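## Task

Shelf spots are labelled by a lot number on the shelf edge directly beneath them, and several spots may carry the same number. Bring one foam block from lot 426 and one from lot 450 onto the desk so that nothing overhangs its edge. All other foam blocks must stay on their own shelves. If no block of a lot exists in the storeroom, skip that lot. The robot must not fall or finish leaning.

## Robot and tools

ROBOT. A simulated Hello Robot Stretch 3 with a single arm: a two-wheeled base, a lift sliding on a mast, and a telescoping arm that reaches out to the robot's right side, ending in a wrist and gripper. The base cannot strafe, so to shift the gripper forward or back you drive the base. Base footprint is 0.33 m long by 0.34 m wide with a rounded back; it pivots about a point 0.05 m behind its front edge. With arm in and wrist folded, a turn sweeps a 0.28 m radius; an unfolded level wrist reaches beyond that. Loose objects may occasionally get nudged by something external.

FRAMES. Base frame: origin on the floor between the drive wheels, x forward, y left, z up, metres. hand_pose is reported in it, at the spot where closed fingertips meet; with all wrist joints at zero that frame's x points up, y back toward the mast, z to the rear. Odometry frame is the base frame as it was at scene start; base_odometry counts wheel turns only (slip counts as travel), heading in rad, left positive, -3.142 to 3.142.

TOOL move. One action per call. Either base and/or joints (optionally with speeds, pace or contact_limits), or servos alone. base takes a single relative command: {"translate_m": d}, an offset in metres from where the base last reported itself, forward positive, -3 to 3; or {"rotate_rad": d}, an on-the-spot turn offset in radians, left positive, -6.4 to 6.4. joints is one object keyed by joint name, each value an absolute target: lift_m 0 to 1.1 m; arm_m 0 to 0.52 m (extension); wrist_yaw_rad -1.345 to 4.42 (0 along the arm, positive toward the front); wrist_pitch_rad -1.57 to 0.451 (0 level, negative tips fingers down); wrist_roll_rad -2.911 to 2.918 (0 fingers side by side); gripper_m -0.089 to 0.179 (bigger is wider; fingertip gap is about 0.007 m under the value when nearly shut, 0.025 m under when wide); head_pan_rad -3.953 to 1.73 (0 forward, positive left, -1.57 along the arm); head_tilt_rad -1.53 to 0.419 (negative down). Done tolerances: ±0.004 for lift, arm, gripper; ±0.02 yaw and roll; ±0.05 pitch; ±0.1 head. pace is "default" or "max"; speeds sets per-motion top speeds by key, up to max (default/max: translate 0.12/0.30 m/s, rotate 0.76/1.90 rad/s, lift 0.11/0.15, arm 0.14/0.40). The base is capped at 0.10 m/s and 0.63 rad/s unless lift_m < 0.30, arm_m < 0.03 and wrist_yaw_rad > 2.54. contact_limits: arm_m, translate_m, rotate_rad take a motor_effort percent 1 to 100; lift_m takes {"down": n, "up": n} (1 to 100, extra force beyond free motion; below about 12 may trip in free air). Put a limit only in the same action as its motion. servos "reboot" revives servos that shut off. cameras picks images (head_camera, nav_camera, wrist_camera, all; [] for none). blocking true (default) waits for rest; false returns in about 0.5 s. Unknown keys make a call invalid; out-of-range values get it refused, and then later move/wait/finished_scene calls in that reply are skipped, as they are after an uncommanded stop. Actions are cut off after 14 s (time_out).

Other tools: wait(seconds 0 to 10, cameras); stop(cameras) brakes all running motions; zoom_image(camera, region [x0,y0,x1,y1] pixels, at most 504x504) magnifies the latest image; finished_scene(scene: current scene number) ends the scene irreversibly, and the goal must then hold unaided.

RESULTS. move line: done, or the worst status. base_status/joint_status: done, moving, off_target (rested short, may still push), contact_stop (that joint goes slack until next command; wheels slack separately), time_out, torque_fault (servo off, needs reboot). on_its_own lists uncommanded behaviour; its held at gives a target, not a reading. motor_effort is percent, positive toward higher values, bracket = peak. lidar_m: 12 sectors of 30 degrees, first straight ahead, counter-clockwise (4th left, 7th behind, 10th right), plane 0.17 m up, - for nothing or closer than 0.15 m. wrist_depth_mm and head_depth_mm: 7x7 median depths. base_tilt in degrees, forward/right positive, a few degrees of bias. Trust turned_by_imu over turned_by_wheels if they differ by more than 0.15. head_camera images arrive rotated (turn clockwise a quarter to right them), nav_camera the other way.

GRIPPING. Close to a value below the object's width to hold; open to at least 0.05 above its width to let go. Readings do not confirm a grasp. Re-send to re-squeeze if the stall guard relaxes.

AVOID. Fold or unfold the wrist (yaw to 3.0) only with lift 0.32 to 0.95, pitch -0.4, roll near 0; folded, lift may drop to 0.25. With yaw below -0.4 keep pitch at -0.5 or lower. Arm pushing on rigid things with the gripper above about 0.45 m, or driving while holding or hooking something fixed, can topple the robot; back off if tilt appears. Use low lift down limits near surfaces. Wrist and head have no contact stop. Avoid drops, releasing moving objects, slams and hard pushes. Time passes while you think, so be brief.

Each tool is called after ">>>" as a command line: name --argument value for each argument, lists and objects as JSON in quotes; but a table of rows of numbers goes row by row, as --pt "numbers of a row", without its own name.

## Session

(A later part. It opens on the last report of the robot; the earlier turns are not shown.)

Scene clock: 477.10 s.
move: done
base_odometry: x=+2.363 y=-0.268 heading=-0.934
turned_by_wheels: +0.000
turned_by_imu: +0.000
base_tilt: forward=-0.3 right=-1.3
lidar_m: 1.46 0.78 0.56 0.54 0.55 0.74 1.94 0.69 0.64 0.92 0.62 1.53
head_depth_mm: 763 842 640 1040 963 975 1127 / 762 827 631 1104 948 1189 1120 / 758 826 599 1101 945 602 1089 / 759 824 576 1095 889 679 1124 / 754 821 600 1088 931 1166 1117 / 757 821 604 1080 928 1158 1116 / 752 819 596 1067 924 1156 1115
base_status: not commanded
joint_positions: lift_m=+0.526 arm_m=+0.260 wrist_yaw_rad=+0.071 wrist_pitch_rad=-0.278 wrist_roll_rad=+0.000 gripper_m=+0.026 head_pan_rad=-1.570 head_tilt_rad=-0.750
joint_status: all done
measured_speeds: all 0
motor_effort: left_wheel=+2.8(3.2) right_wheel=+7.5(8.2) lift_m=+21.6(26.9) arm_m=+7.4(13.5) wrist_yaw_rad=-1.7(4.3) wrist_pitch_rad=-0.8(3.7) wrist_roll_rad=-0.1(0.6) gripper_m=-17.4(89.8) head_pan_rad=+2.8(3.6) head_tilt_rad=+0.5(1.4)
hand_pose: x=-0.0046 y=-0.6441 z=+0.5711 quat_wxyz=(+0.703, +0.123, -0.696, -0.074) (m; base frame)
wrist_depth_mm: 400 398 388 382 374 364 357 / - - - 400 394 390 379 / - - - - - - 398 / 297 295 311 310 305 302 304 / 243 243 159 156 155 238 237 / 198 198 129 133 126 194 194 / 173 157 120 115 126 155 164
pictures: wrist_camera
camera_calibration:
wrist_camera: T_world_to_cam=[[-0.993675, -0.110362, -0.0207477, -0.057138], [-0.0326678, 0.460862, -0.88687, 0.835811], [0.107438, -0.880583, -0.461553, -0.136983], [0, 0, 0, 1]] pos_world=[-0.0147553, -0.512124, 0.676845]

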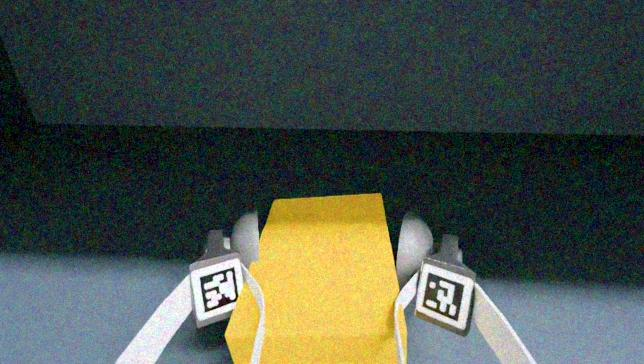

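>>> move --joints '{"lift_m":0.57}' --speeds '{"lift_m":0.05}' --cameras '["wrist_camera","head_camera"]'

>>> move --joints '{"arm_m":0.0}' --speeds '{"arm_m":0.25}' --cameras '["wrist_camera"]'

Scene clock: 486.33 s.
move: done
base_odometry: x=+2.363 y=-0.268 heading=-0.934
turned_by_wheels: +0.000
turned_by_imu: +0.000
base_tilt: forward=-0.3 right=-1.2
lidar_m: 1.45 0.78 0.56 0.54 0.55 0.74 1.94 0.69 0.64 0.92 0.62 1.52
head_depth_mm: 763 839 638 1052 960 973 1119 / 761 824 631 1107 953 855 479 / 757 824 598 1107 948 602 1107 / 753 822 575 1092 698 1169 1122 / 757 821 599 1085 928 1174 1115 / 755 822 604 1074 927 1167 1115 / 752 815 596 1072 922 1152 1114
base_status: not commanded
joint_positions: lift_m=+0.570 arm_m=+0.260 wrist_yaw_rad=+0.071 wrist_pitch_rad=-0.295 wrist_roll_rad=+0.000 gripper_m=+0.026 head_pan_rad=-1.570 head_tilt_rad=-0.750
joint_status: all done
measured_speeds: all 0
motor_effort: left_wheel=+2.3(3.0) right_wheel=+6.8(7.9) lift_m=+27.9(32.6) arm_m=-11.4(12.1) wrist_yaw_rad=-2.4(2.7) wrist_pitch_rad=+2.1(2.3) wrist_roll_rad=-0.2(0.5) gripper_m=-16.5(17.5) head_pan_rad=+2.4(3.4) head_tilt_rad=-0.4(1.1)
hand_pose: x=-0.0047 y=-0.6426 z=+0.6112 quat_wxyz=(+0.703, +0.129, -0.695, -0.079) (m; base frame)
wrist_depth_mm: 398 394 390 383 372 365 358 / - - - 400 393 387 379 / - - - - - - 399 / - - - - - - - / 306 305 156 157 152 298 296 / 251 251 129 134 126 246 246 / 213 114 121 116 126 198 208
pictures: head_camera (sideways), wrist_camera
camera_calibration:
head_camera: T_world_to_cam=[[-0.0468561, 0.641544, -0.765654, 1.01171], [0.997494, -0.0106269, -0.0699485, 0.0845511], [-0.0530116, -0.767013, -0.639438, 0.788029], [0, 0, 0, 1]] pos_world=[0.00484018, -0.0437284, 1.28443]
wrist_camera: T_world_to_cam=[[-0.993707, -0.109946, -0.0213899, -0.0555995], [-0.0336504, 0.475192, -0.879238, 0.875143], [0.106833, -0.872986, -0.475901, -0.103403], [0, 0, 0, 1]] pos_world=[-0.0147539, -0.512243, 0.71906]

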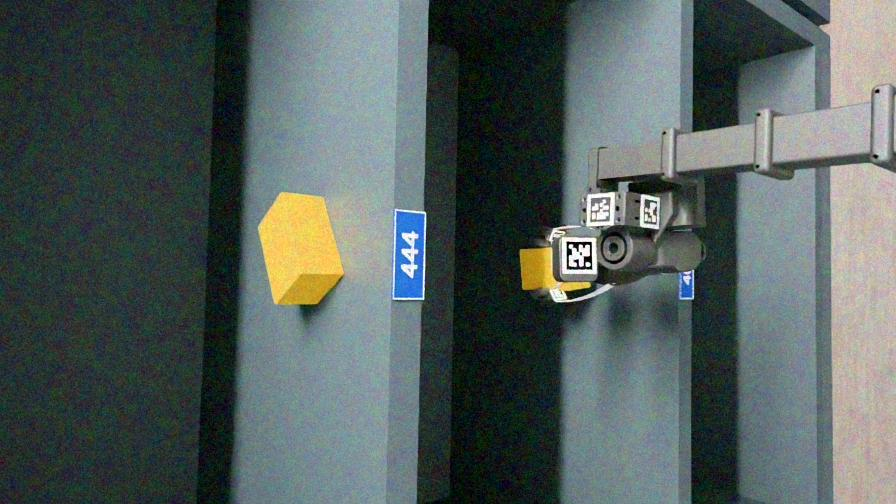

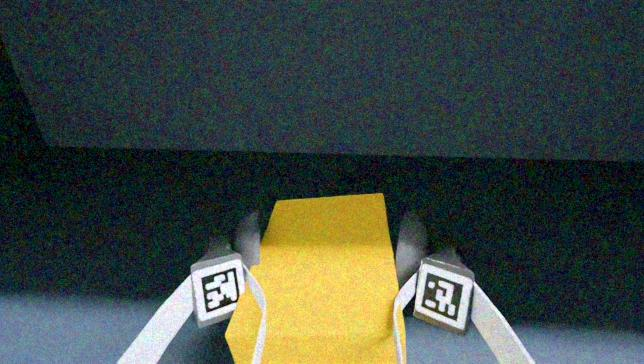

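Scene clock: 489.33 s.
move: done
base_odometry: x=+2.363 y=-0.268 heading=-0.934
turned_by_wheels: +0.000
turned_by_imu: +0.000
base_tilt: forward=-0.4 right=-1.3
lidar_m: 1.46 0.78 0.56 0.54 0.55 0.74 1.93 0.68 0.64 0.92 0.62 1.52
head_depth_mm: 761 840 639 1046 960 973 1116 / 761 826 631 1108 951 1191 1138 / 759 825 599 1101 945 1187 1129 / 757 822 577 1092 938 710 509 / 756 821 599 1087 930 819 1098 / 752 818 603 1072 928 1163 1110 / 753 816 596 1067 926 1158 1106
base_status: not commanded
joint_positions: lift_m=+0.570 arm_m=+0.001 wrist_yaw_rad=+0.071 wrist_pitch_rad=-0.295 wrist_roll_rad=+0.000 gripper_m=+0.026 head_pan_rad=-1.570 head_tilt_rad=-0.750
joint_status: all done
measured_speeds: all 0
motor_effort: left_wheel=+2.7(3.0) right_wheel=+7.2(8.0) lift_m=+26.1(27.6) arm_m=-11.5(14.3) wrist_yaw_rad=-0.7(2.6) wrist_pitch_rad=+2.3(2.5) wrist_roll_rad=-0.2(0.5) gripper_m=-16.4(17.0) head_pan_rad=+2.6(3.4) head_tilt_rad=-0.4(1.5)
hand_pose: x=-0.0047 y=-0.3831 z=+0.6111 quat_wxyz=(+0.703, +0.129, -0.695, -0.080) (m; base frame)
wrist_depth_mm: - - - - - - 568 / - - - - - - 604 / - - - - - - - / - - - - - - - / 309 304 156 157 153 300 299 / - - 128 134 126 276 271 / - 97 119 116 114 116 -
pictures: wrist_camera
camera_calibration:
wrist_camera: T_world_to_cam=[[-0.993704, -0.109982, -0.0213655, -0.027106], [-0.0337603, 0.475773, -0.87892, 0.751795], [0.10683, -0.872665, -0.47649, 0.123554], [0, 0, 0, 1]] pos_world=[-0.0147538, -0.252844, 0.719061]

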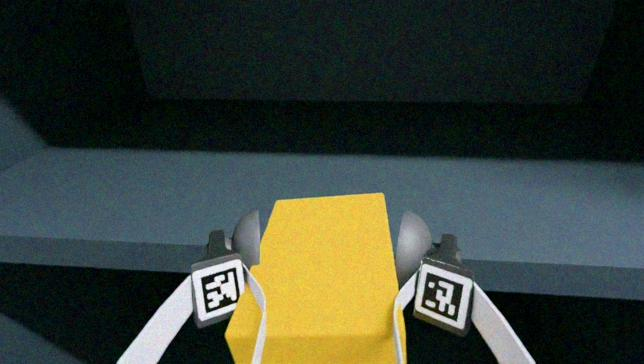

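>>> move --base '{"translate_m":0.95}' --joints '{"wrist_yaw_rad":1.9,"lift_m":0.85}' --cameras '[]'

>>> move --base '{"rotate_rad":1.571}' --pace "max" --cameras '["wrist_camera"]'

>>> move --base '{"translate_m":-1.25}' --pace "max" --cameras '[]'

>>> move --base '{"rotate_rad":-1.095}' --pace "max" --cameras '["nav_camera"]'

>>> move --base '{"translate_m":-1.283}' --pace "max" --cameras '[]'

>>> move --base '{"rotate_rad":-0.476}' --joints '{"head_pan_rad":-1.57,"head_tilt_rad":-0.7}' --pace "max" --cameras '["head_camera","nav_camera","wrist_camera"]'

Scene clock: 539.77 s.
move: done
base_odometry: x=+2.927 y=-1.032 heading=-0.934
turned_by_wheels: +0.000
turned_by_imu: +0.000
base_tilt: forward=-0.3 right=-1.1
lidar_m: 0.52 0.53 0.58 0.56 0.58 0.77 2.02 0.67 0.70 2.20 0.75 0.54
head_depth_mm: 2661 3016 2716 2028 1266 1265 - / 2691 2997 2689 2005 1622 - - / 2676 3033 2638 1988 1602 296 - / 2670 2986 2653 1983 1598 288 - / 2641 3018 2593 1969 1594 1319 1169 / 2528 2589 2354 1957 1575 1318 1178 / 1621 1639 1642 1674 1526 1312 1176
base_status: done
joint_positions: lift_m=+0.850 arm_m=+0.001 wrist_yaw_rad=+1.897 wrist_pitch_rad=-0.296 wrist_roll_rad=+0.000 gripper_m=+0.026 head_pan_rad=-1.570 head_tilt_rad=-0.750
joint_status: all done
measured_speeds: all 0
motor_effort: left_wheel=+2.1(9.1) right_wheel=+9.0(14.5) lift_m=+24.3(33.7) arm_m=-1.9(9.9) wrist_yaw_rad=+2.8(5.1) wrist_pitch_rad=+2.5(2.6) wrist_roll_rad=-0.3(0.6) gripper_m=-16.6(17.3) head_pan_rad=+2.1(3.0) head_tilt_rad=-2.1(2.8)
hand_pose: x=+0.2042 y=-0.0693 z=+0.8910 quat_wxyz=(+0.493, +0.629, -0.323, +0.507) (m; base frame)
wrist_depth_mm: - - - - - - - / - - - - - - - / - - - - - - - / - - - - - - - / - - 153 157 148 - - / - - 129 134 126 - - / - 97 119 116 114 106 -
pictures: none
No camera images: "cameras" was empty.

Scene clock: 543.20 s.
move: done
base_odometry: x=+2.927 y=-1.032 heading=+0.637
turned_by_wheels: +1.571
turned_by_imu: +1.545
base_tilt: forward=-0.2 right=-1.2
lidar_m: 0.56 0.57 0.76 1.91 0.68 0.69 2.37 0.76 0.54 0.52 0.53 0.58
head_depth_mm: 413 468 535 630 762 897 - / 411 464 533 626 758 - - / 410 463 530 622 757 296 - / 409 461 527 620 749 288 - / 408 459 526 616 745 905 1115 / 405 457 523 614 737 931 1102 / 405 455 521 611 734 920 1100
base_status: done
joint_positions: lift_m=+0.850 arm_m=+0.001 wrist_yaw_rad=+1.897 wrist_pitch_rad=-0.296 wrist_roll_rad=+0.000 gripper_m=+0.026 head_pan_rad=-1.570 head_tilt_rad=-0.750
joint_status: not commanded
measured_speeds: all 0
motor_effort: left_wheel=-7.8(12.8) right_wheel=+9.4(13.3) lift_m=+25.4(25.7) arm_m=-6.6(6.7) wrist_yaw_rad=+2.9(3.4) wrist_pitch_rad=+2.5(2.6) wrist_roll_rad=-0.3(0.6) gripper_m=-16.8(17.1) head_pan_rad=+2.1(2.6) head_tilt_rad=-2.4(3.2)
hand_pose: x=+0.2042 y=-0.0693 z=+0.8910 quat_wxyz=(+0.493, +0.629, -0.323, +0.507) (m; base frame)
wrist_depth_mm: - 539 508 464 428 398 372 / - - 539 502 459 423 391 / - - - 528 492 446 419 / - - - - 522 483 438 / - - 153 157 150 516 474 / - - 128 134 126 536 504 / - 114 119 116 114 106 535
pictures: wrist_camera
camera_calibration:
wrist_camera: T_world_to_cam=[[0.357782, -0.93356, -0.0213715, -0.112027], [-0.452043, -0.153127, -0.878754, 0.897225], [0.817098, 0.324064, -0.476796, 0.446554], [0, 0, 0, 1]] pos_world=[0.0807875, -0.111907, 0.998961]

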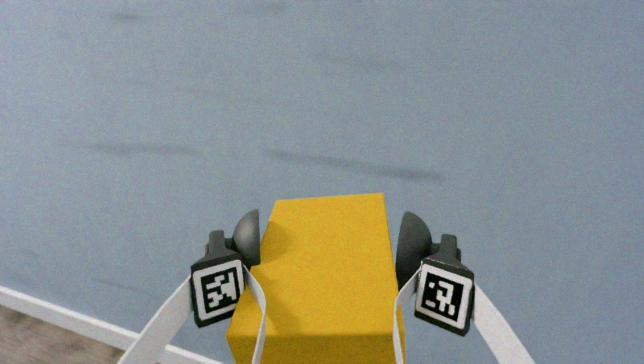

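Scene clock: 556.67 s.
move: done
base_odometry: x=+1.922 y=-1.775 heading=+0.637
turned_by_wheels: +0.000
turned_by_imu: -0.001
base_tilt: forward=-0.3 right=-1.3
lidar_m: 1.79 0.67 0.56 1.14 2.29 1.70 1.95 0.83 0.59 0.56 0.58 0.77
head_depth_mm: 454 512 588 692 840 990 - / 452 511 586 686 832 - - / 451 509 583 683 827 296 - / 449 505 580 680 820 288 - / 448 504 578 674 815 996 1172 / 446 502 575 673 811 1023 1164 / 445 499 573 668 806 1008 1156
base_status: done
joint_positions: lift_m=+0.850 arm_m=+0.001 wrist_yaw_rad=+1.897 wrist_pitch_rad=-0.296 wrist_roll_rad=+0.000 gripper_m=+0.026 head_pan_rad=-1.570 head_tilt_rad=-0.750
joint_status: not commanded
measured_speeds: all 0
motor_effort: left_wheel=-2.8(13.2) right_wheel=-7.6(11.5) lift_m=+27.1(28.0) arm_m=-11.3(13.2) wrist_yaw_rad=+1.9(3.6) wrist_pitch_rad=+2.5(2.5) wrist_roll_rad=-0.3(0.6) gripper_m=-16.7(17.4) head_pan_rad=+1.2(2.3) head_tilt_rad=-4.3(4.6)
hand_pose: x=+0.2042 y=-0.0693 z=+0.8910 quat_wxyz=(+0.493, +0.629, -0.323, +0.507) (m; base frame)
wrist_depth_mm: - - - - - - - / - - - - - - - / - - - - - - - / - - - - - - - / - - 155 157 154 - - / - - 129 135 126 - - / - 97 119 116 122 - -
pictures: none
No camera images: "cameras" was empty.

Scene clock: 559.37 s.
move: done
base_odometry: x=+1.922 y=-1.775 heading=-0.458
turned_by_wheels: -1.095
turned_by_imu: -1.077
base_tilt: forward=-0.4 right=-1.1
lidar_m: 0.57 0.74 1.71 0.70 0.65 1.02 2.52 1.70 1.94 0.87 0.60 0.56
head_depth_mm: 1580 1746 1952 2013 1617 1454 - / 1635 1825 2057 2028 1615 - - / 1355 1617 2005 2012 1598 296 - / 1073 1232 1449 1733 1594 288 - / 889 995 1132 1301 1469 1300 1166 / 762 833 926 1044 1194 1262 1185 / 666 720 788 868 965 1093 1149
base_status: done
joint_positions: lift_m=+0.850 arm_m=+0.001 wrist_yaw_rad=+1.897 wrist_pitch_rad=-0.296 wrist_roll_rad=+0.000 gripper_m=+0.026 head_pan_rad=-1.570 head_tilt_rad=-0.750
joint_status: not commanded
measured_speeds: all 0
motor_effort: left_wheel=+7.2(12.1) right_wheel=-9.6(13.2) lift_m=+27.7(28.4) arm_m=-11.6(13.0) wrist_yaw_rad=+2.0(3.2) wrist_pitch_rad=+2.5(2.5) wrist_roll_rad=-0.3(0.6) gripper_m=-16.7(17.2) head_pan_rad=+1.3(2.0) head_tilt_rad=-4.8(5.1)
hand_pose: x=+0.2042 y=-0.0693 z=+0.8910 quat_wxyz=(+0.493, +0.629, -0.323, +0.508) (m; base frame)
wrist_depth_mm: - - - - - - - / - - - - - - - / - - - - - - - / - - - - - - - / - - 159 157 148 - - / - - 128 134 126 - - / - 114 119 116 115 106 -
pictures: nav_camera (sideways)
camera_calibration:
nav_camera: T_world_to_cam=[[0.0176554, -0.661899, 0.749385, -0.931872], [-0.999786, -0.0197784, 0.00608544, 0.0483103], [0.0107937, -0.749332, -0.662107, 0.814723], [0, 0, 0, 1]] pos_world=[0.0559587, -0.00535143, 1.23747]

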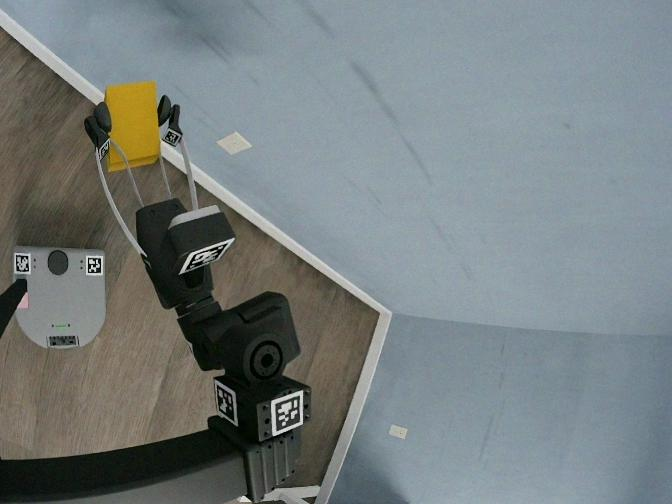

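Scene clock: 573.17 s.
move: done
base_odometry: x=+0.771 y=-1.208 heading=-0.458
turned_by_wheels: +0.000
turned_by_imu: -0.001
base_tilt: forward=-0.4 right=-1.0
lidar_m: 1.74 0.94 0.88 0.90 1.17 2.56 2.14 0.83 0.93 0.99 1.81 1.71
head_depth_mm: 1136 1250 1215 905 1241 1427 - / 1180 1310 1190 894 1541 - - / 1233 1380 1181 893 1523 296 - / 1297 1445 1532 920 1553 288 - / 1356 1518 1744 982 1575 1297 1159 / 1431 1624 1889 1953 1578 1322 1190 / 1505 1725 2019 1928 1553 1315 1177
base_status: done
joint_positions: lift_m=+0.850 arm_m=+0.001 wrist_yaw_rad=+1.897 wrist_pitch_rad=-0.296 wrist_roll_rad=+0.000 gripper_m=+0.026 head_pan_rad=-1.570 head_tilt_rad=-0.750
joint_status: not commanded
measured_speeds: all 0
motor_effort: left_wheel=-3.7(9.1) right_wheel=-6.6(15.3) lift_m=+29.0(30.2) arm_m=-4.9(12.0) wrist_yaw_rad=+3.0(3.2) wrist_pitch_rad=+2.4(2.6) wrist_roll_rad=-0.3(0.8) gripper_m=-16.7(17.3) head_pan_rad=+0.4(1.8) head_tilt_rad=-6.5(6.9)
hand_pose: x=+0.2042 y=-0.0693 z=+0.8910 quat_wxyz=(+0.493, +0.629, -0.323, +0.508) (m; base frame)
wrist_depth_mm: - - - - - - - / - - - - - - - / - - - - - - - / - - - - - - - / - - 159 157 155 - - / - - 128 135 126 - - / - 115 119 116 122 - -
pictures: none
No camera images: "cameras" was empty.

Scene clock: 574.87 s.
move: done
base_odometry: x=+0.771 y=-1.208 heading=-0.933
turned_by_wheels: -0.476
turned_by_imu: -0.468
base_tilt: forward=-0.2 right=-1.2
lidar_m: 1.71 1.77 0.93 0.88 0.91 1.22 2.57 1.99 0.83 0.93 0.99 1.79
head_depth_mm: 1168 1300 1338 970 1394 1438 - / 1163 1303 1327 958 1154 1421 - / 1159 1292 1299 954 1540 1422 - / 1159 1289 1295 943 1552 1398 - / 1160 1284 1274 933 1563 1359 1170 / 1153 1285 1260 928 1412 1362 1158 / 1150 1284 1253 916 1532 1355 1177
base_status: done
joint_positions: lift_m=+0.850 arm_m=+0.001 wrist_yaw_rad=+1.897 wrist_pitch_rad=-0.296 wrist_roll_rad=+0.000 gripper_m=+0.026 head_pan_rad=-1.570 head_tilt_rad=-0.701
joint_status: all done
measured_speeds: all 0
motor_effort: left_wheel=+7.2(12.2) right_wheel=-11.1(14.0) lift_m=+28.4(29.8) arm_m=-4.4(4.7) wrist_yaw_rad=+2.7(3.0) wrist_pitch_rad=+2.4(2.5) wrist_roll_rad=-0.1(0.5) gripper_m=-16.4(17.0) head_pan_rad=+0.2(1.5) head_tilt_rad=+2.6(5.1)
hand_pose: x=+0.2042 y=-0.0693 z=+0.8910 quat_wxyz=(+0.493, +0.629, -0.323, +0.508) (m; base frame)
wrist_depth_mm: - - - - - - - / - - - - - - - / - - - - - - - / - - - - - - - / - - 159 157 155 - - / - - 129 134 126 - - / - 114 119 116 122 - -
pictures: head_camera (sideways), nav_camera (sideways), wrist_camera
camera_calibration:
head_camera: T_world_to_cam=[[-0.0468336, 0.603388, -0.796072, 1.05136], [0.997495, -0.0140455, -0.0693293, 0.0837487], [-0.0530136, -0.797324, -0.601218, 0.738305], [0, 0, 0, 1]] pos_world=[0.00484024, -0.0445318, 1.28665]
nav_camera: T_world_to_cam=[[0.0176151, -0.624505, 0.780822, -0.972834], [-0.999787, -0.0194325, 0.00701262, 0.0471016], [0.0107939, -0.780779, -0.624714, 0.766116], [0, 0, 0, 1]] pos_world=[0.0559587, -0.00845779, 1.23788]
wrist_camera: T_world_to_cam=[[0.357889, -0.933518, -0.0214322, -0.11197], [-0.452067, -0.153137, -0.87874, 0.897212], [0.817038, 0.32418, -0.476819, 0.446595], [0, 0, 0, 1]] pos_world=[0.0807875, -0.111907, 0.998961]

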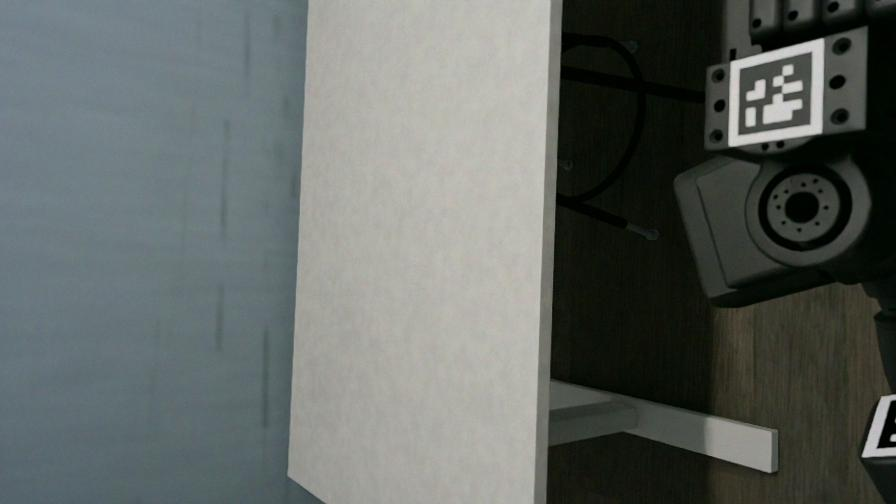

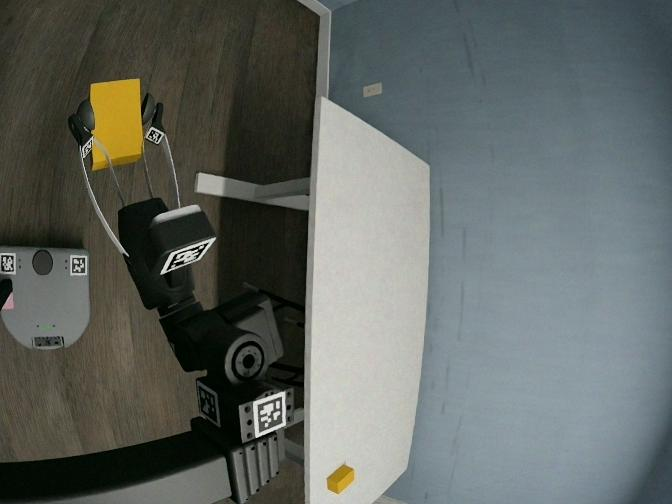

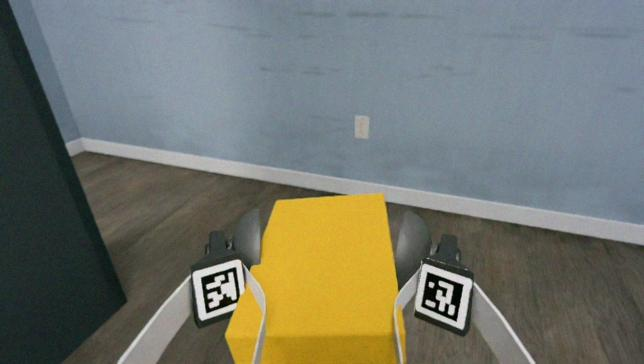

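>>> move --joints '{"wrist_yaw_rad":0.0}' --cameras '[]'

>>> move --joints '{"arm_m":0.34,"lift_m":0.79}' --speeds '{"arm_m":0.25}' --cameras '[]'

>>> move --joints '{"lift_m":0.73}' --cameras '[]'

>>> move --joints '{"lift_m":0.66}' --speeds '{"lift_m":0.03}' --contact_limits '{"lift_m":{"down":13}}' --cameras '["head_camera","wrist_camera"]'

Scene clock: 586.30 s.
move: done
base_odometry: x=+0.771 y=-1.208 heading=-0.933
turned_by_wheels: +0.000
turned_by_imu: +0.000
base_tilt: forward=-0.4 right=-1.3
lidar_m: 1.71 1.76 0.93 0.88 0.91 1.23 2.57 1.99 0.83 0.93 0.99 1.78
head_depth_mm: 1168 1300 1346 970 1393 1441 - / 1162 1300 1336 965 1157 1421 - / 1163 1295 1314 954 821 356 - / 1159 1293 1297 942 509 314 - / 1159 1294 1279 936 1518 1369 1165 / 1149 1291 1271 928 1410 1357 1161 / 1151 1281 1249 924 1545 1355 1160
base_status: not commanded
joint_positions: lift_m=+0.850 arm_m=+0.001 wrist_yaw_rad=+0.003 wrist_pitch_rad=-0.296 wrist_roll_rad=+0.000 gripper_m=+0.026 head_pan_rad=-1.570 head_tilt_rad=-0.700
joint_status: all done
measured_speeds: all 0
motor_effort: left_wheel=+7.1(7.6) right_wheel=-10.7(11.4) lift_m=+28.0(28.6) arm_m=-7.0(7.2) wrist_yaw_rad=-3.7(6.2) wrist_pitch_rad=+2.5(2.5) wrist_roll_rad=-0.3(0.6) gripper_m=-16.8(17.1) head_pan_rad=-0.4(0.9) head_tilt_rad=+2.9(3.7)
hand_pose: x=-0.0208 y=-0.3836 z=+0.8910 quat_wxyz=(+0.700, +0.105, -0.699, -0.103) (m; base frame)
wrist_depth_mm: - - - - - - - / - - - - - - - / - - - - - - - / - - - - - - - / - - 153 157 148 - - / - - 129 134 126 - - / - 115 119 116 116 - -
pictures: none
No camera images: "cameras" was empty.

Scene clock: 589.70 s.
move: done
base_odometry: x=+0.771 y=-1.208 heading=-0.933
turned_by_wheels: +0.000
turned_by_imu: +0.000
base_tilt: forward=-0.3 right=-1.2
lidar_m: 1.71 1.76 0.92 0.88 0.91 1.22 2.56 1.99 0.83 0.93 0.99 1.79
head_depth_mm: 1168 1309 1341 972 834 307 - / 1165 1301 1332 523 379 331 1160 / 1156 1294 1320 519 1343 1376 1176 / 1159 1297 1304 552 1569 1380 1171 / 1154 1289 1277 935 1551 1369 1167 / 1153 1285 1269 927 1417 1355 1163 / 1150 1283 1251 919 1531 1340 1157
base_status: not commanded
joint_positions: lift_m=+0.790 arm_m=+0.340 wrist_yaw_rad=+0.003 wrist_pitch_rad=-0.296 wrist_roll_rad=+0.000 gripper_m=+0.026 head_pan_rad=-1.570 head_tilt_rad=-0.700
joint_status: all done
measured_speeds: all 0
motor_effort: left_wheel=+7.2(7.6) right_wheel=-9.9(11.2) lift_m=+28.9(32.0) arm_m=+12.1(15.3) wrist_yaw_rad=-3.6(4.5) wrist_pitch_rad=+2.5(2.6) wrist_roll_rad=-0.3(0.5) gripper_m=-16.6(17.2) head_pan_rad=+0.0(0.8) head_tilt_rad=+2.1(3.5)
hand_pose: x=-0.0208 y=-0.7230 z=+0.8309 quat_wxyz=(+0.700, +0.106, -0.699, -0.104) (m; base frame)
wrist_depth_mm: - - - - - - - / - - - - - - - / - - - - - - - / - - - - - - - / - - 153 157 148 - - / - - 128 134 126 - - / - 97 119 116 115 106 -
pictures: none
No camera images: "cameras" was empty.

Scene clock: 591.07 s.
move: done
base_odometry: x=+0.771 y=-1.208 heading=-0.933
turned_by_wheels: +0.000
turned_by_imu: +0.000
base_tilt: forward=-0.4 right=-1.2
lidar_m: 1.70 1.76 0.93 0.89 0.91 1.23 2.56 2.00 0.83 0.93 0.99 1.79
head_depth_mm: 1166 1302 1347 969 1400 1400 323 / 1157 1307 1325 965 468 380 323 / 1159 1298 1311 575 825 1383 1178 / 1153 1290 1296 836 1520 1377 1170 / 1151 1293 1286 935 1561 1370 1166 / 1153 1287 1261 929 1412 1358 1156 / 1144 1279 1255 920 1547 1356 1154
base_status: not commanded
joint_positions: lift_m=+0.730 arm_m=+0.340 wrist_yaw_rad=+0.003 wrist_pitch_rad=-0.296 wrist_roll_rad=+0.000 gripper_m=+0.026 head_pan_rad=-1.570 head_tilt_rad=-0.700
joint_status: all done
measured_speeds: all 0
motor_effort: left_wheel=+6.7(7.5) right_wheel=-10.9(11.4) lift_m=+25.3(27.8) arm_m=+12.3(13.5) wrist_yaw_rad=-2.6(4.0) wrist_pitch_rad=+2.5(2.6) wrist_roll_rad=-0.3(0.6) gripper_m=-16.6(17.2) head_pan_rad=+0.0(0.7) head_tilt_rad=+1.7(3.0)
hand_pose: x=-0.0208 y=-0.7230 z=+0.7709 quat_wxyz=(+0.700, +0.106, -0.699, -0.104) (m; base frame)
wrist_depth_mm: - - - - - - - / - - - - - - - / - - - - - - - / - - - - - - - / - - 153 157 148 - - / - - 129 135 126 - - / - 97 119 116 114 106 -
pictures: none
No camera images: "cameras" was empty.

Scene clock: 593.83 s.
move: done
base_odometry: x=+0.771 y=-1.208 heading=-0.934
turned_by_wheels: +0.000
turned_by_imu: +0.000
base_tilt: forward=-0.9 right=-2.1
lidar_m: 1.71 1.76 0.92 0.88 0.91 1.22 2.56 2.00 0.83 0.94 0.99 1.79
head_depth_mm: 1181 1313 1394 988 1532 1413 1197 / 1179 1308 1381 981 844 452 372 / 1178 1310 1358 980 594 1318 1186 / 1178 1309 1351 892 631 1393 1183 / 1170 1305 1333 959 1584 1380 1178 / 1169 1309 1324 955 1411 1379 1170 / 1168 1302 1311 948 1551 1371 1172
base_status: not commanded
joint_positions: lift_m=+0.660 arm_m=+0.340 wrist_yaw_rad=+0.005 wrist_pitch_rad=-0.125 wrist_roll_rad=+0.017 gripper_m=+0.026 head_pan_rad=-1.570 head_tilt_rad=-0.700
joint_status: all done
measured_speeds: all 0
on_its_own: wrist_pitch_rad is at rest, and its effort (-29.0) is outside its rest range (-8 to +12)
motor_effort: left_wheel=+1.5(7.5) right_wheel=-5.1(10.8) lift_m=+7.5(25.3) arm_m=+9.2(13.2) wrist_yaw_rad=-4.8(5.5) wrist_pitch_rad=-29.0(29.2) wrist_roll_rad=-5.7(6.0) gripper_m=-16.6(17.2) head_pan_rad=+0.0(0.9) head_tilt_rad=+1.7(3.0)
contact_limits: lift_m down 13 (down: maximum 72; up: maximum 65)
hand_pose: x=-0.0203 y=-0.7362 z=+0.7428 quat_wxyz=(+0.700, +0.046, -0.711, -0.043) (m; base frame)
wrist_depth_mm: - - - - - - - / - - - - - - - / - - - - - - - / - - - - - - - / - - 152 160 147 - - / - - 128 136 125 - - / - 99 114 112 111 105 -
pictures: head_camera (sideways), wrist_camera
camera_calibration:
head_camera: T_world_to_cam=[[-0.0468209, 0.60243, -0.796798, 1.05225], [0.997496, -0.0141342, -0.0693006, 0.0837076], [-0.0530108, -0.798047, -0.600259, 0.737035], [0, 0, 0, 1]] pos_world=[0.00484029, -0.0445368, 1.28665]
wrist_camera: T_world_to_cam=[[-0.998493, -0.0452652, -0.031036, -0.0238753], [0.0148532, 0.321518, -0.946787, 0.972761], [0.0528352, -0.945821, -0.320361, -0.291118], [0, 0, 0, 1]] pos_world=[-0.0229067, -0.589186, 0.826994]

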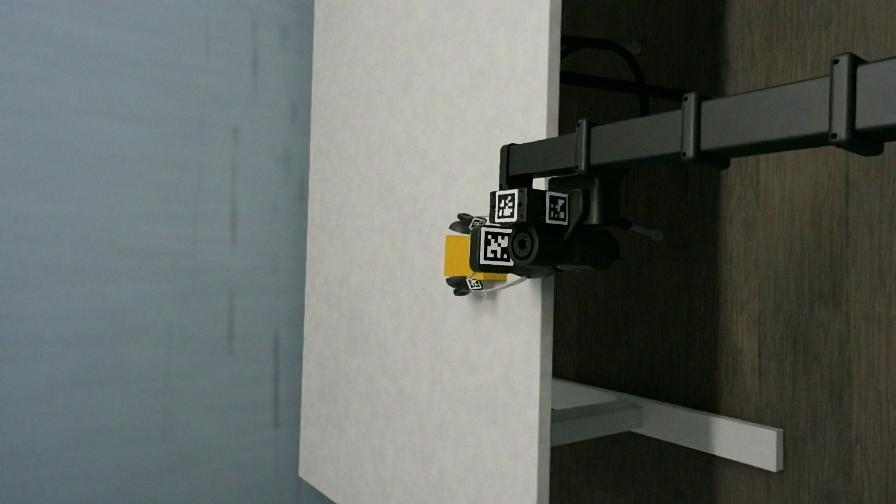

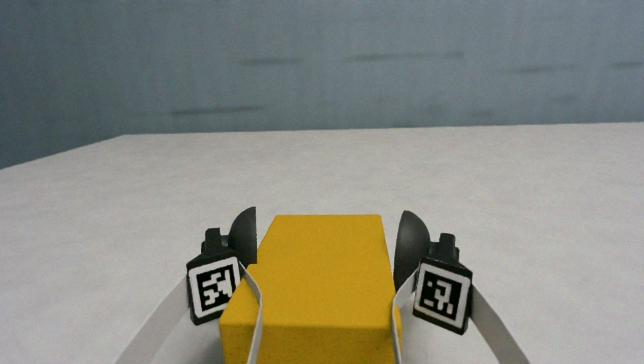

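>>> move --joints '{"lift_m":0.695}' --cameras '[]'

>>> move --joints '{"lift_m":0.702}' --speeds '{"lift_m":0.03}' --cameras '["wrist_camera"]'

Scene clock: 601.17 s.
move: done
base_odometry: x=+0.771 y=-1.208 heading=-0.934
turned_by_wheels: +0.000
turned_by_imu: -0.003
base_tilt: forward=-0.4 right=-1.2
lidar_m: 1.70 1.76 0.93 0.88 0.91 1.22 2.56 2.01 0.83 0.93 0.99 1.78
head_depth_mm: 1166 1309 1351 973 1537 1403 1166 / 1166 1303 1336 965 803 410 347 / 1157 1295 1321 958 577 1348 1179 / 1160 1286 1304 847 632 1381 1168 / 1151 1285 1287 941 1564 1370 1170 / 1156 1281 1272 930 1433 1358 1162 / 1151 1279 1258 923 1511 1349 1158
base_status: not commanded
joint_positions: lift_m=+0.695 arm_m=+0.340 wrist_yaw_rad=+0.002 wrist_pitch_rad=-0.124 wrist_roll_rad=+0.005 gripper_m=+0.026 head_pan_rad=-1.570 head_tilt_rad=-0.697
joint_status: all done
measured_speeds: all 0
on_its_own: wrist_pitch_rad is held at -0.108, not at your -0.280, by its stall guard, which is not easing now
motor_effort: left_wheel=+0.8(1.1) right_wheel=-0.4(1.4) lift_m=+29.3(31.4) arm_m=+10.0(12.4) wrist_yaw_rad=-3.4(4.3) wrist_pitch_rad=+2.4(11.9) wrist_roll_rad=-2.1(5.4) gripper_m=-16.4(16.6) head_pan_rad=+0.0(0.8) head_tilt_rad=-4.9(5.5)
hand_pose: x=-0.0209 y=-0.7363 z=+0.7781 quat_wxyz=(+0.704, +0.045, -0.707, -0.043) (m; base frame)
wrist_depth_mm: - - - - - - - / - - - - - - - / - - - - - - - / - - - - - - - / - - 153 162 149 - - / - - 128 138 126 - - / - 97 116 113 110 106 -
pictures: none
No camera images: "cameras" was empty.

Scene clock: 601.83 s.
move: done
base_odometry: x=+0.771 y=-1.208 heading=-0.934
turned_by_wheels: +0.000
turned_by_imu: +0.000
base_tilt: forward=-0.3 right=-1.3
lidar_m: 1.71 1.76 0.93 0.88 0.91 1.22 2.57 2.00 0.83 0.93 0.99 1.79
head_depth_mm: 1165 1306 1345 974 1530 1409 1141 / 1160 1306 1336 966 801 401 341 / 1160 1300 1317 950 574 1352 1176 / 1159 1292 1304 843 787 1385 1171 / 1151 1282 1288 940 1559 1364 1169 / 1153 1293 1268 926 1428 1357 1159 / 1149 1282 1263 923 1500 1361 1151
base_status: not commanded
joint_positions: lift_m=+0.702 arm_m=+0.340 wrist_yaw_rad=+0.002 wrist_pitch_rad=-0.125 wrist_roll_rad=+0.005 gripper_m=+0.026 head_pan_rad=-1.570 head_tilt_rad=-0.699
joint_status: all done
measured_speeds: all 0
on_its_own: wrist_pitch_rad is held at -0.108, not at your -0.280, by its stall guard, which is not easing now
motor_effort: left_wheel=+0.7(1.1) right_wheel=-0.6(1.0) lift_m=+29.5(31.1) arm_m=+8.6(10.2) wrist_yaw_rad=-2.2(3.3) wrist_pitch_rad=+2.6(2.6) wrist_roll_rad=-1.8(2.0) gripper_m=-15.7(16.4) head_pan_rad=-0.9(0.9) head_tilt_rad=-5.1(6.5)
hand_pose: x=-0.0209 y=-0.7362 z=+0.7850 quat_wxyz=(+0.704, +0.045, -0.707, -0.044) (m; base frame)
wrist_depth_mm: - - - - - - - / - - - - - - - / - - - - - - - / - - - - - - - / - - 153 162 148 - - / - - 128 138 126 - - / - 97 116 112 110 106 -
pictures: wrist_camera
camera_calibration:
wrist_camera: T_world_to_cam=[[-0.998837, -0.044196, -0.0192835, -0.0316484], [0.00409494, 0.320718, -0.947166, 1.01223], [0.0480455, -0.946143, -0.320164, -0.278128], [0, 0, 0, 1]] pos_world=[-0.0223938, -0.589186, 0.869088]

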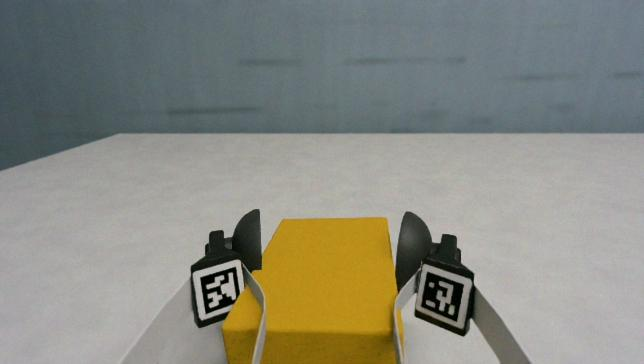

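>>> move --joints '{"lift_m":0.715,"wrist_pitch_rad":-0.28,"wrist_roll_rad":0.0}' --cameras '[]'

>>> move --joints '{"lift_m":0.692}' --speeds '{"lift_m":0.02}' --contact_limits '{"lift_m":{"down":12}}' --cameras '["wrist_camera"]'

Scene clock: 610.20 s.
move: done
base_odometry: x=+0.771 y=-1.208 heading=-0.934
turned_by_wheels: +0.000
turned_by_imu: +0.000
base_tilt: forward=-0.4 right=-1.1
lidar_m: 1.71 1.76 0.93 0.88 0.91 1.22 2.56 1.99 0.83 0.93 0.99 1.79
head_depth_mm: 1167 1303 1361 969 1546 1397 351 / 1166 1308 1331 958 801 392 335 / 1166 1288 1313 951 566 1348 1173 / 1159 1297 1293 846 1520 1373 1169 / 1156 1286 1278 938 1556 1365 1167 / 1151 1281 1261 926 1439 1356 1160 / 1150 1280 1245 921 1540 1346 1156
base_status: not commanded
joint_positions: lift_m=+0.715 arm_m=+0.340 wrist_yaw_rad=+0.002 wrist_pitch_rad=-0.281 wrist_roll_rad=+0.005 gripper_m=+0.026 head_pan_rad=-1.570 head_tilt_rad=-0.700
joint_status: all done
measured_speeds: all 0
motor_effort: left_wheel=+0.4(1.0) right_wheel=-0.4(1.2) lift_m=+29.0(31.7) arm_m=+0.2(2.5) wrist_yaw_rad=-2.0(4.2) wrist_pitch_rad=-0.2(4.2) wrist_roll_rad=-2.0(2.9) gripper_m=-16.0(16.6) head_pan_rad=-0.4(1.6) head_tilt_rad=-5.9(6.2)
hand_pose: x=-0.0210 y=-0.7245 z=+0.7594 quat_wxyz=(+0.699, +0.100, -0.702, -0.099) (m; base frame)
wrist_depth_mm: - - - - - - - / - - - - - - - / - - - - - - - / - - - - - - - / - - 153 156 148 - - / - - 129 134 126 - - / - 97 118 115 111 105 -
pictures: none
No camera images: "cameras" was empty.

Scene clock: 611.73 s.
move: done
base_odometry: x=+0.771 y=-1.208 heading=-0.934
turned_by_wheels: +0.000
turned_by_imu: +0.000
base_tilt: forward=-0.5 right=-1.5
lidar_m: 1.71 1.75 0.92 0.88 0.91 1.22 2.56 2.00 0.83 0.93 0.99 1.78
head_depth_mm: 1178 1314 1360 979 1528 1408 1167 / 1177 1313 1348 970 810 411 349 / 1172 1303 1328 959 577 1359 1183 / 1161 1295 1318 876 631 1381 1174 / 1161 1304 1295 942 1560 1370 1167 / 1159 1287 1288 938 1440 1362 1163 / 1157 1280 1271 926 1551 1356 1158
base_status: not commanded
joint_positions: lift_m=+0.692 arm_m=+0.340 wrist_yaw_rad=+0.001 wrist_pitch_rad=-0.217 wrist_roll_rad=+0.011 gripper_m=+0.026 head_pan_rad=-1.570 head_tilt_rad=-0.700
joint_status: all done
measured_speeds: all 0
on_its_own: wrist_pitch_rad is at rest, and its effort (-12.2) is outside its rest range (-8 to +12)
motor_effort: left_wheel=+1.0(1.1) right_wheel=-0.9(1.3) lift_m=+13.0(27.8) arm_m=-2.5(2.6) wrist_yaw_rad=-1.3(3.6) wrist_pitch_rad=-12.2(12.3) wrist_roll_rad=-3.8(3.9) gripper_m=-15.9(16.8) head_pan_rad=-1.2(1.4) head_tilt_rad=-5.6(6.5)
contact_limits: lift_m down 12 (down: maximum 72; up: maximum 65)
hand_pose: x=-0.0212 y=-0.7300 z=+0.7521 quat_wxyz=(+0.699, +0.077, -0.706, -0.077) (m; base frame)
wrist_depth_mm: - - - - - - - / - - - - - - - / - - - - - - - / - - - - - - - / - - 152 157 149 - - / - - 128 133 126 - - / - 97 115 112 110 106 -
pictures: wrist_camera
camera_calibration:
wrist_camera: T_world_to_cam=[[-0.99879, -0.0400611, -0.0285277, -0.0223259], [0.00979014, 0.406495, -0.9136, 1.01658], [0.0481962, -0.912774, -0.405611, -0.194082], [0, 0, 0, 1]] pos_world=[-0.0228973, -0.591283, 0.849389]

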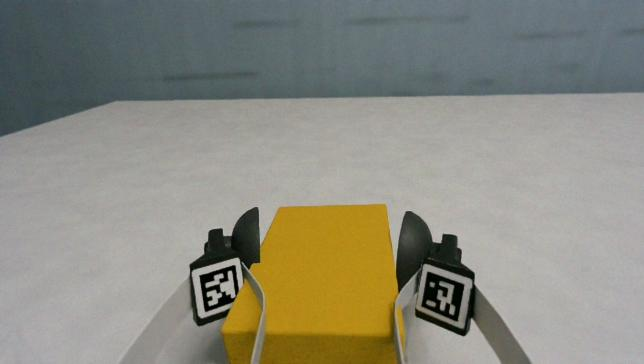

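Contact is confirmed, so I'll relieve the pressure and release.

>>> move --joints '{"lift_m":0.701}' --speeds '{"lift_m":0.03}' --cameras '[]'

>>> move --joints '{"gripper_m":0.179}' --cameras '[]'

>>> move --joints '{"lift_m":0.79}' --pace "max" --cameras '[]'

>>> move --joints '{"arm_m":0.0}' --pace "max" --cameras '["nav_camera","head_camera"]'

Scene clock: 619.33 s.
move: done
base_odometry: x=+0.771 y=-1.208 heading=-0.934
turned_by_wheels: +0.000
turned_by_imu: -0.001
base_tilt: forward=-0.3 right=-1.3
lidar_m: 1.71 1.76 0.93 0.88 0.91 1.22 2.56 2.00 0.83 0.93 0.99 1.78
head_depth_mm: 1165 1302 1345 972 1545 1411 1141 / 1159 1302 1332 959 802 401 341 / 1157 1299 1306 951 575 1355 1181 / 1155 1299 1297 850 786 1374 1170 / 1158 1290 1281 934 1560 1363 1164 / 1155 1291 1270 926 1428 1360 1161 / 1151 1287 1251 918 1499 1349 1153
base_status: not commanded
joint_positions: lift_m=+0.701 arm_m=+0.340 wrist_yaw_rad=+0.000 wrist_pitch_rad=-0.234 wrist_roll_rad=+0.011 gripper_m=+0.026 head_pan_rad=-1.570 head_tilt_rad=-0.701
joint_status: all done
measured_speeds: translate_m=+0.000 rotate_rad=+0.000 lift_m=-0.001 arm_m=+0.000 wrist_yaw_rad=+0.000 wrist_pitch_rad=+0.000 wrist_roll_rad=+0.000 head_pan_rad=+0.000 head_tilt_rad=+0.000
on_its_own: wrist_pitch_rad is at rest, and its effort (-8.9) is outside its rest range (-8 to +12)
motor_effort: left_wheel=-0.2(1.0) right_wheel=-0.7(1.4) lift_m=+17.0(22.6) arm_m=+4.5(4.5) wrist_yaw_rad=-1.5(2.5) wrist_pitch_rad=-8.9(12.1) wrist_roll_rad=-3.8(4.0) gripper_m=-16.5(16.6) head_pan_rad=-1.2(1.7) head_tilt_rad=-5.1(5.8)
hand_pose: x=-0.0214 y=-0.7286 z=+0.7569 quat_wxyz=(+0.699, +0.082, -0.706, -0.083) (m; base frame)
wrist_depth_mm: - - - - - - - / - - - - - - - / - - - - - - - / - - - - - - - / - - 152 157 149 - - / - - 128 134 126 - - / - 97 115 113 110 106 -
pictures: none
No camera images: "cameras" was empty.

Scene clock: 621.40 s.
move: done
base_odometry: x=+0.771 y=-1.208 heading=-0.934
turned_by_wheels: +0.000
turned_by_imu: +0.000
base_tilt: forward=-0.4 right=-1.2
lidar_m: 1.71 1.76 0.93 0.88 0.91 1.22 2.56 2.00 0.83 0.93 0.99 1.79
head_depth_mm: 1170 1308 1340 970 1540 1398 1142 / 1159 1299 1328 962 803 402 342 / 1163 1293 1309 954 574 1342 1176 / 1166 1292 1297 942 654 1382 1171 / 1155 1286 1282 901 1556 1365 1167 / 1154 1289 1269 923 1432 1352 1156 / 1149 1283 1245 916 1496 1349 1153
base_status: not commanded
joint_positions: lift_m=+0.701 arm_m=+0.340 wrist_yaw_rad=+0.003 wrist_pitch_rad=-0.292 wrist_roll_rad=+0.006 gripper_m=+0.179 head_pan_rad=-1.570 head_tilt_rad=-0.701
joint_status: all done
measured_speeds: all 0
motor_effort: left_wheel=+0.0(0.6) right_wheel=-0.7(1.3) lift_m=+26.9(27.3) arm_m=+2.6(13.6) wrist_yaw_rad=-2.5(5.4) wrist_pitch_rad=+1.8(9.0) wrist_roll_rad=-2.1(4.0) gripper_m=+0.3(85.7) head_pan_rad=-1.3(1.5) head_tilt_rad=-2.7(5.5)
hand_pose: x=-0.0208 y=-0.7234 z=+0.7428 quat_wxyz=(+0.698, +0.104, -0.701, -0.103) (m; base frame)
wrist_depth_mm: - - - - - - - / - - - - - - - / - - - - - - - / - - 133 - - - - / - 141 107 117 - - - / - 125 110 115 - - - / - 114 121 - - - 105
pictures: none
No camera images: "cameras" was empty.

Scene clock: 622.77 s.
move: done
base_odometry: x=+0.771 y=-1.208 heading=-0.934
turned_by_wheels: +0.000
turned_by_imu: +0.000
base_tilt: forward=-0.4 right=-1.2
lidar_m: 1.71 1.76 0.93 0.88 0.91 1.22 2.56 2.00 0.83 0.93 0.99 1.78
head_depth_mm: 1167 1308 1347 967 833 307 - / 1157 1303 1329 522 380 331 1159 / 1158 1293 1312 519 1535 1379 1177 / 1154 1293 1288 552 1559 1364 1171 / 1156 1284 1272 899 1560 1364 1170 / 1151 1290 1258 927 1431 1352 1156 / 1144 1281 1246 917 1499 1355 1157
base_status: not commanded
joint_positions: lift_m=+0.790 arm_m=+0.340 wrist_yaw_rad=+0.003 wrist_pitch_rad=-0.294 wrist_roll_rad=+0.005 gripper_m=+0.179 head_pan_rad=-1.570 head_tilt_rad=-0.701
joint_status: all done
measured_speeds: all 0
motor_effort: left_wheel=-0.3(0.5) right_wheel=-0.6(1.7) lift_m=+27.1(33.0) arm_m=-8.2(8.6) wrist_yaw_rad=-2.7(4.3) wrist_pitch_rad=+2.1(2.2) wrist_roll_rad=-2.0(2.2) gripper_m=+0.8(1.1) head_pan_rad=-1.1(1.9) head_tilt_rad=-2.6(4.2)
hand_pose: x=-0.0208 y=-0.7233 z=+0.8314 quat_wxyz=(+0.698, +0.104, -0.701, -0.103) (m; base frame)
wrist_depth_mm: - - - - - - - / - - - - - - - / - - - - - - - / - - - - - - - / - 142 - - - - - / - 126 - - - - - / - - - - - - 105
pictures: none
No camera images: "cameras" was empty.

Scene clock: 624.90 s.
move: done
base_odometry: x=+0.771 y=-1.208 heading=-0.934
turned_by_wheels: +0.000
turned_by_imu: +0.000
base_tilt: forward=-0.3 right=-1.3
lidar_m: 1.71 1.76 0.92 0.88 0.91 1.22 2.56 2.00 0.83 0.93 0.99 1.79
head_depth_mm: 1167 1311 1344 964 1542 1396 1269 / 1166 1300 1323 959 1137 1328 - / 1161 1303 1313 952 1535 1346 396 / 1164 1290 1296 944 1566 350 356 / 1158 1279 1281 930 1564 1335 1161 / 1152 1284 1259 925 1426 1359 1156 / 1152 1282 1245 917 1496 1345 1152
base_status: not commanded
joint_positions: lift_m=+0.790 arm_m=+0.001 wrist_yaw_rad=+0.003 wrist_pitch_rad=-0.295 wrist_roll_rad=+0.005 gripper_m=+0.179 head_pan_rad=-1.570 head_tilt_rad=-0.701
joint_status: all done
measured_speeds: all 0
motor_effort: left_wheel=-0.3(0.5) right_wheel=-0.6(1.6) lift_m=+27.1(27.3) arm_m=-12.1(15.0) wrist_yaw_rad=-2.2(4.2) wrist_pitch_rad=+2.2(2.3) wrist_roll_rad=-1.8(2.2) gripper_m=+0.5(1.1) head_pan_rad=-0.9(1.7) head_tilt_rad=-1.9(3.2)
hand_pose: x=-0.0209 y=-0.3838 z=+0.8313 quat_wxyz=(+0.698, +0.105, -0.701, -0.103) (m; base frame)
wrist_depth_mm: - - - - - - - / - - - - - - - / - - - - - - - / - - - - - - - / - - - - - - - / 123 - - - - - - / - - - - - - 105
pictures: head_camera (sideways), nav_camera (sideways)
camera_calibration:
head_camera: T_world_to_cam=[[-0.0467834, 0.603164, -0.796244, 1.05157], [0.997497, -0.0140949, -0.0692851, 0.0836893], [-0.0530132, -0.797493, -0.600995, 0.738009], [0, 0, 0, 1]] pos_world=[0.0048404, -0.044533, 1.28665]
nav_camera: T_world_to_cam=[[0.0176158, -0.624286, 0.780997, -0.973051], [-0.999787, -0.0194311, 0.00701863, 0.0470941], [0.010794, -0.780954, -0.624495, 0.765842], [0, 0, 0, 1]] pos_world=[0.0559587, -0.00845895, 1.23788]

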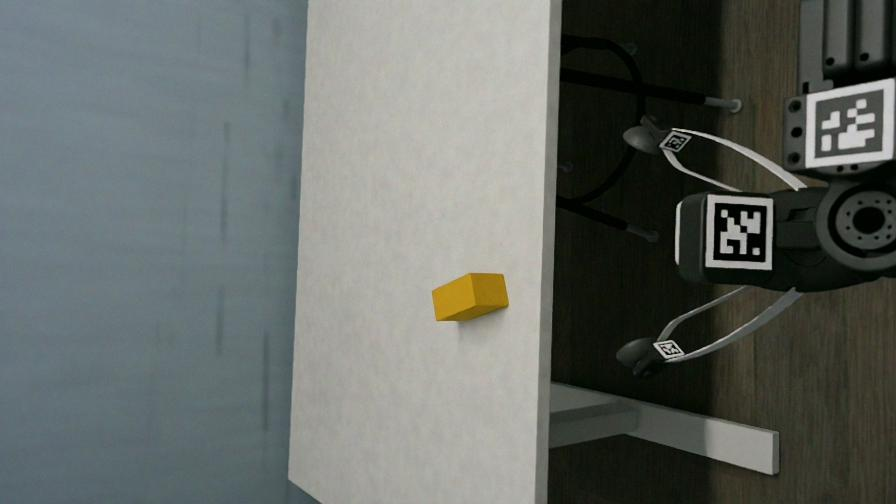

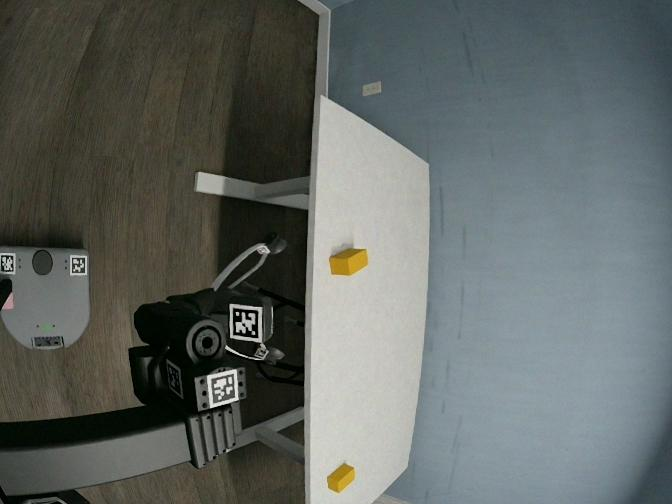

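>>> finished_scene --scene 3

The scene is finished: the task was done.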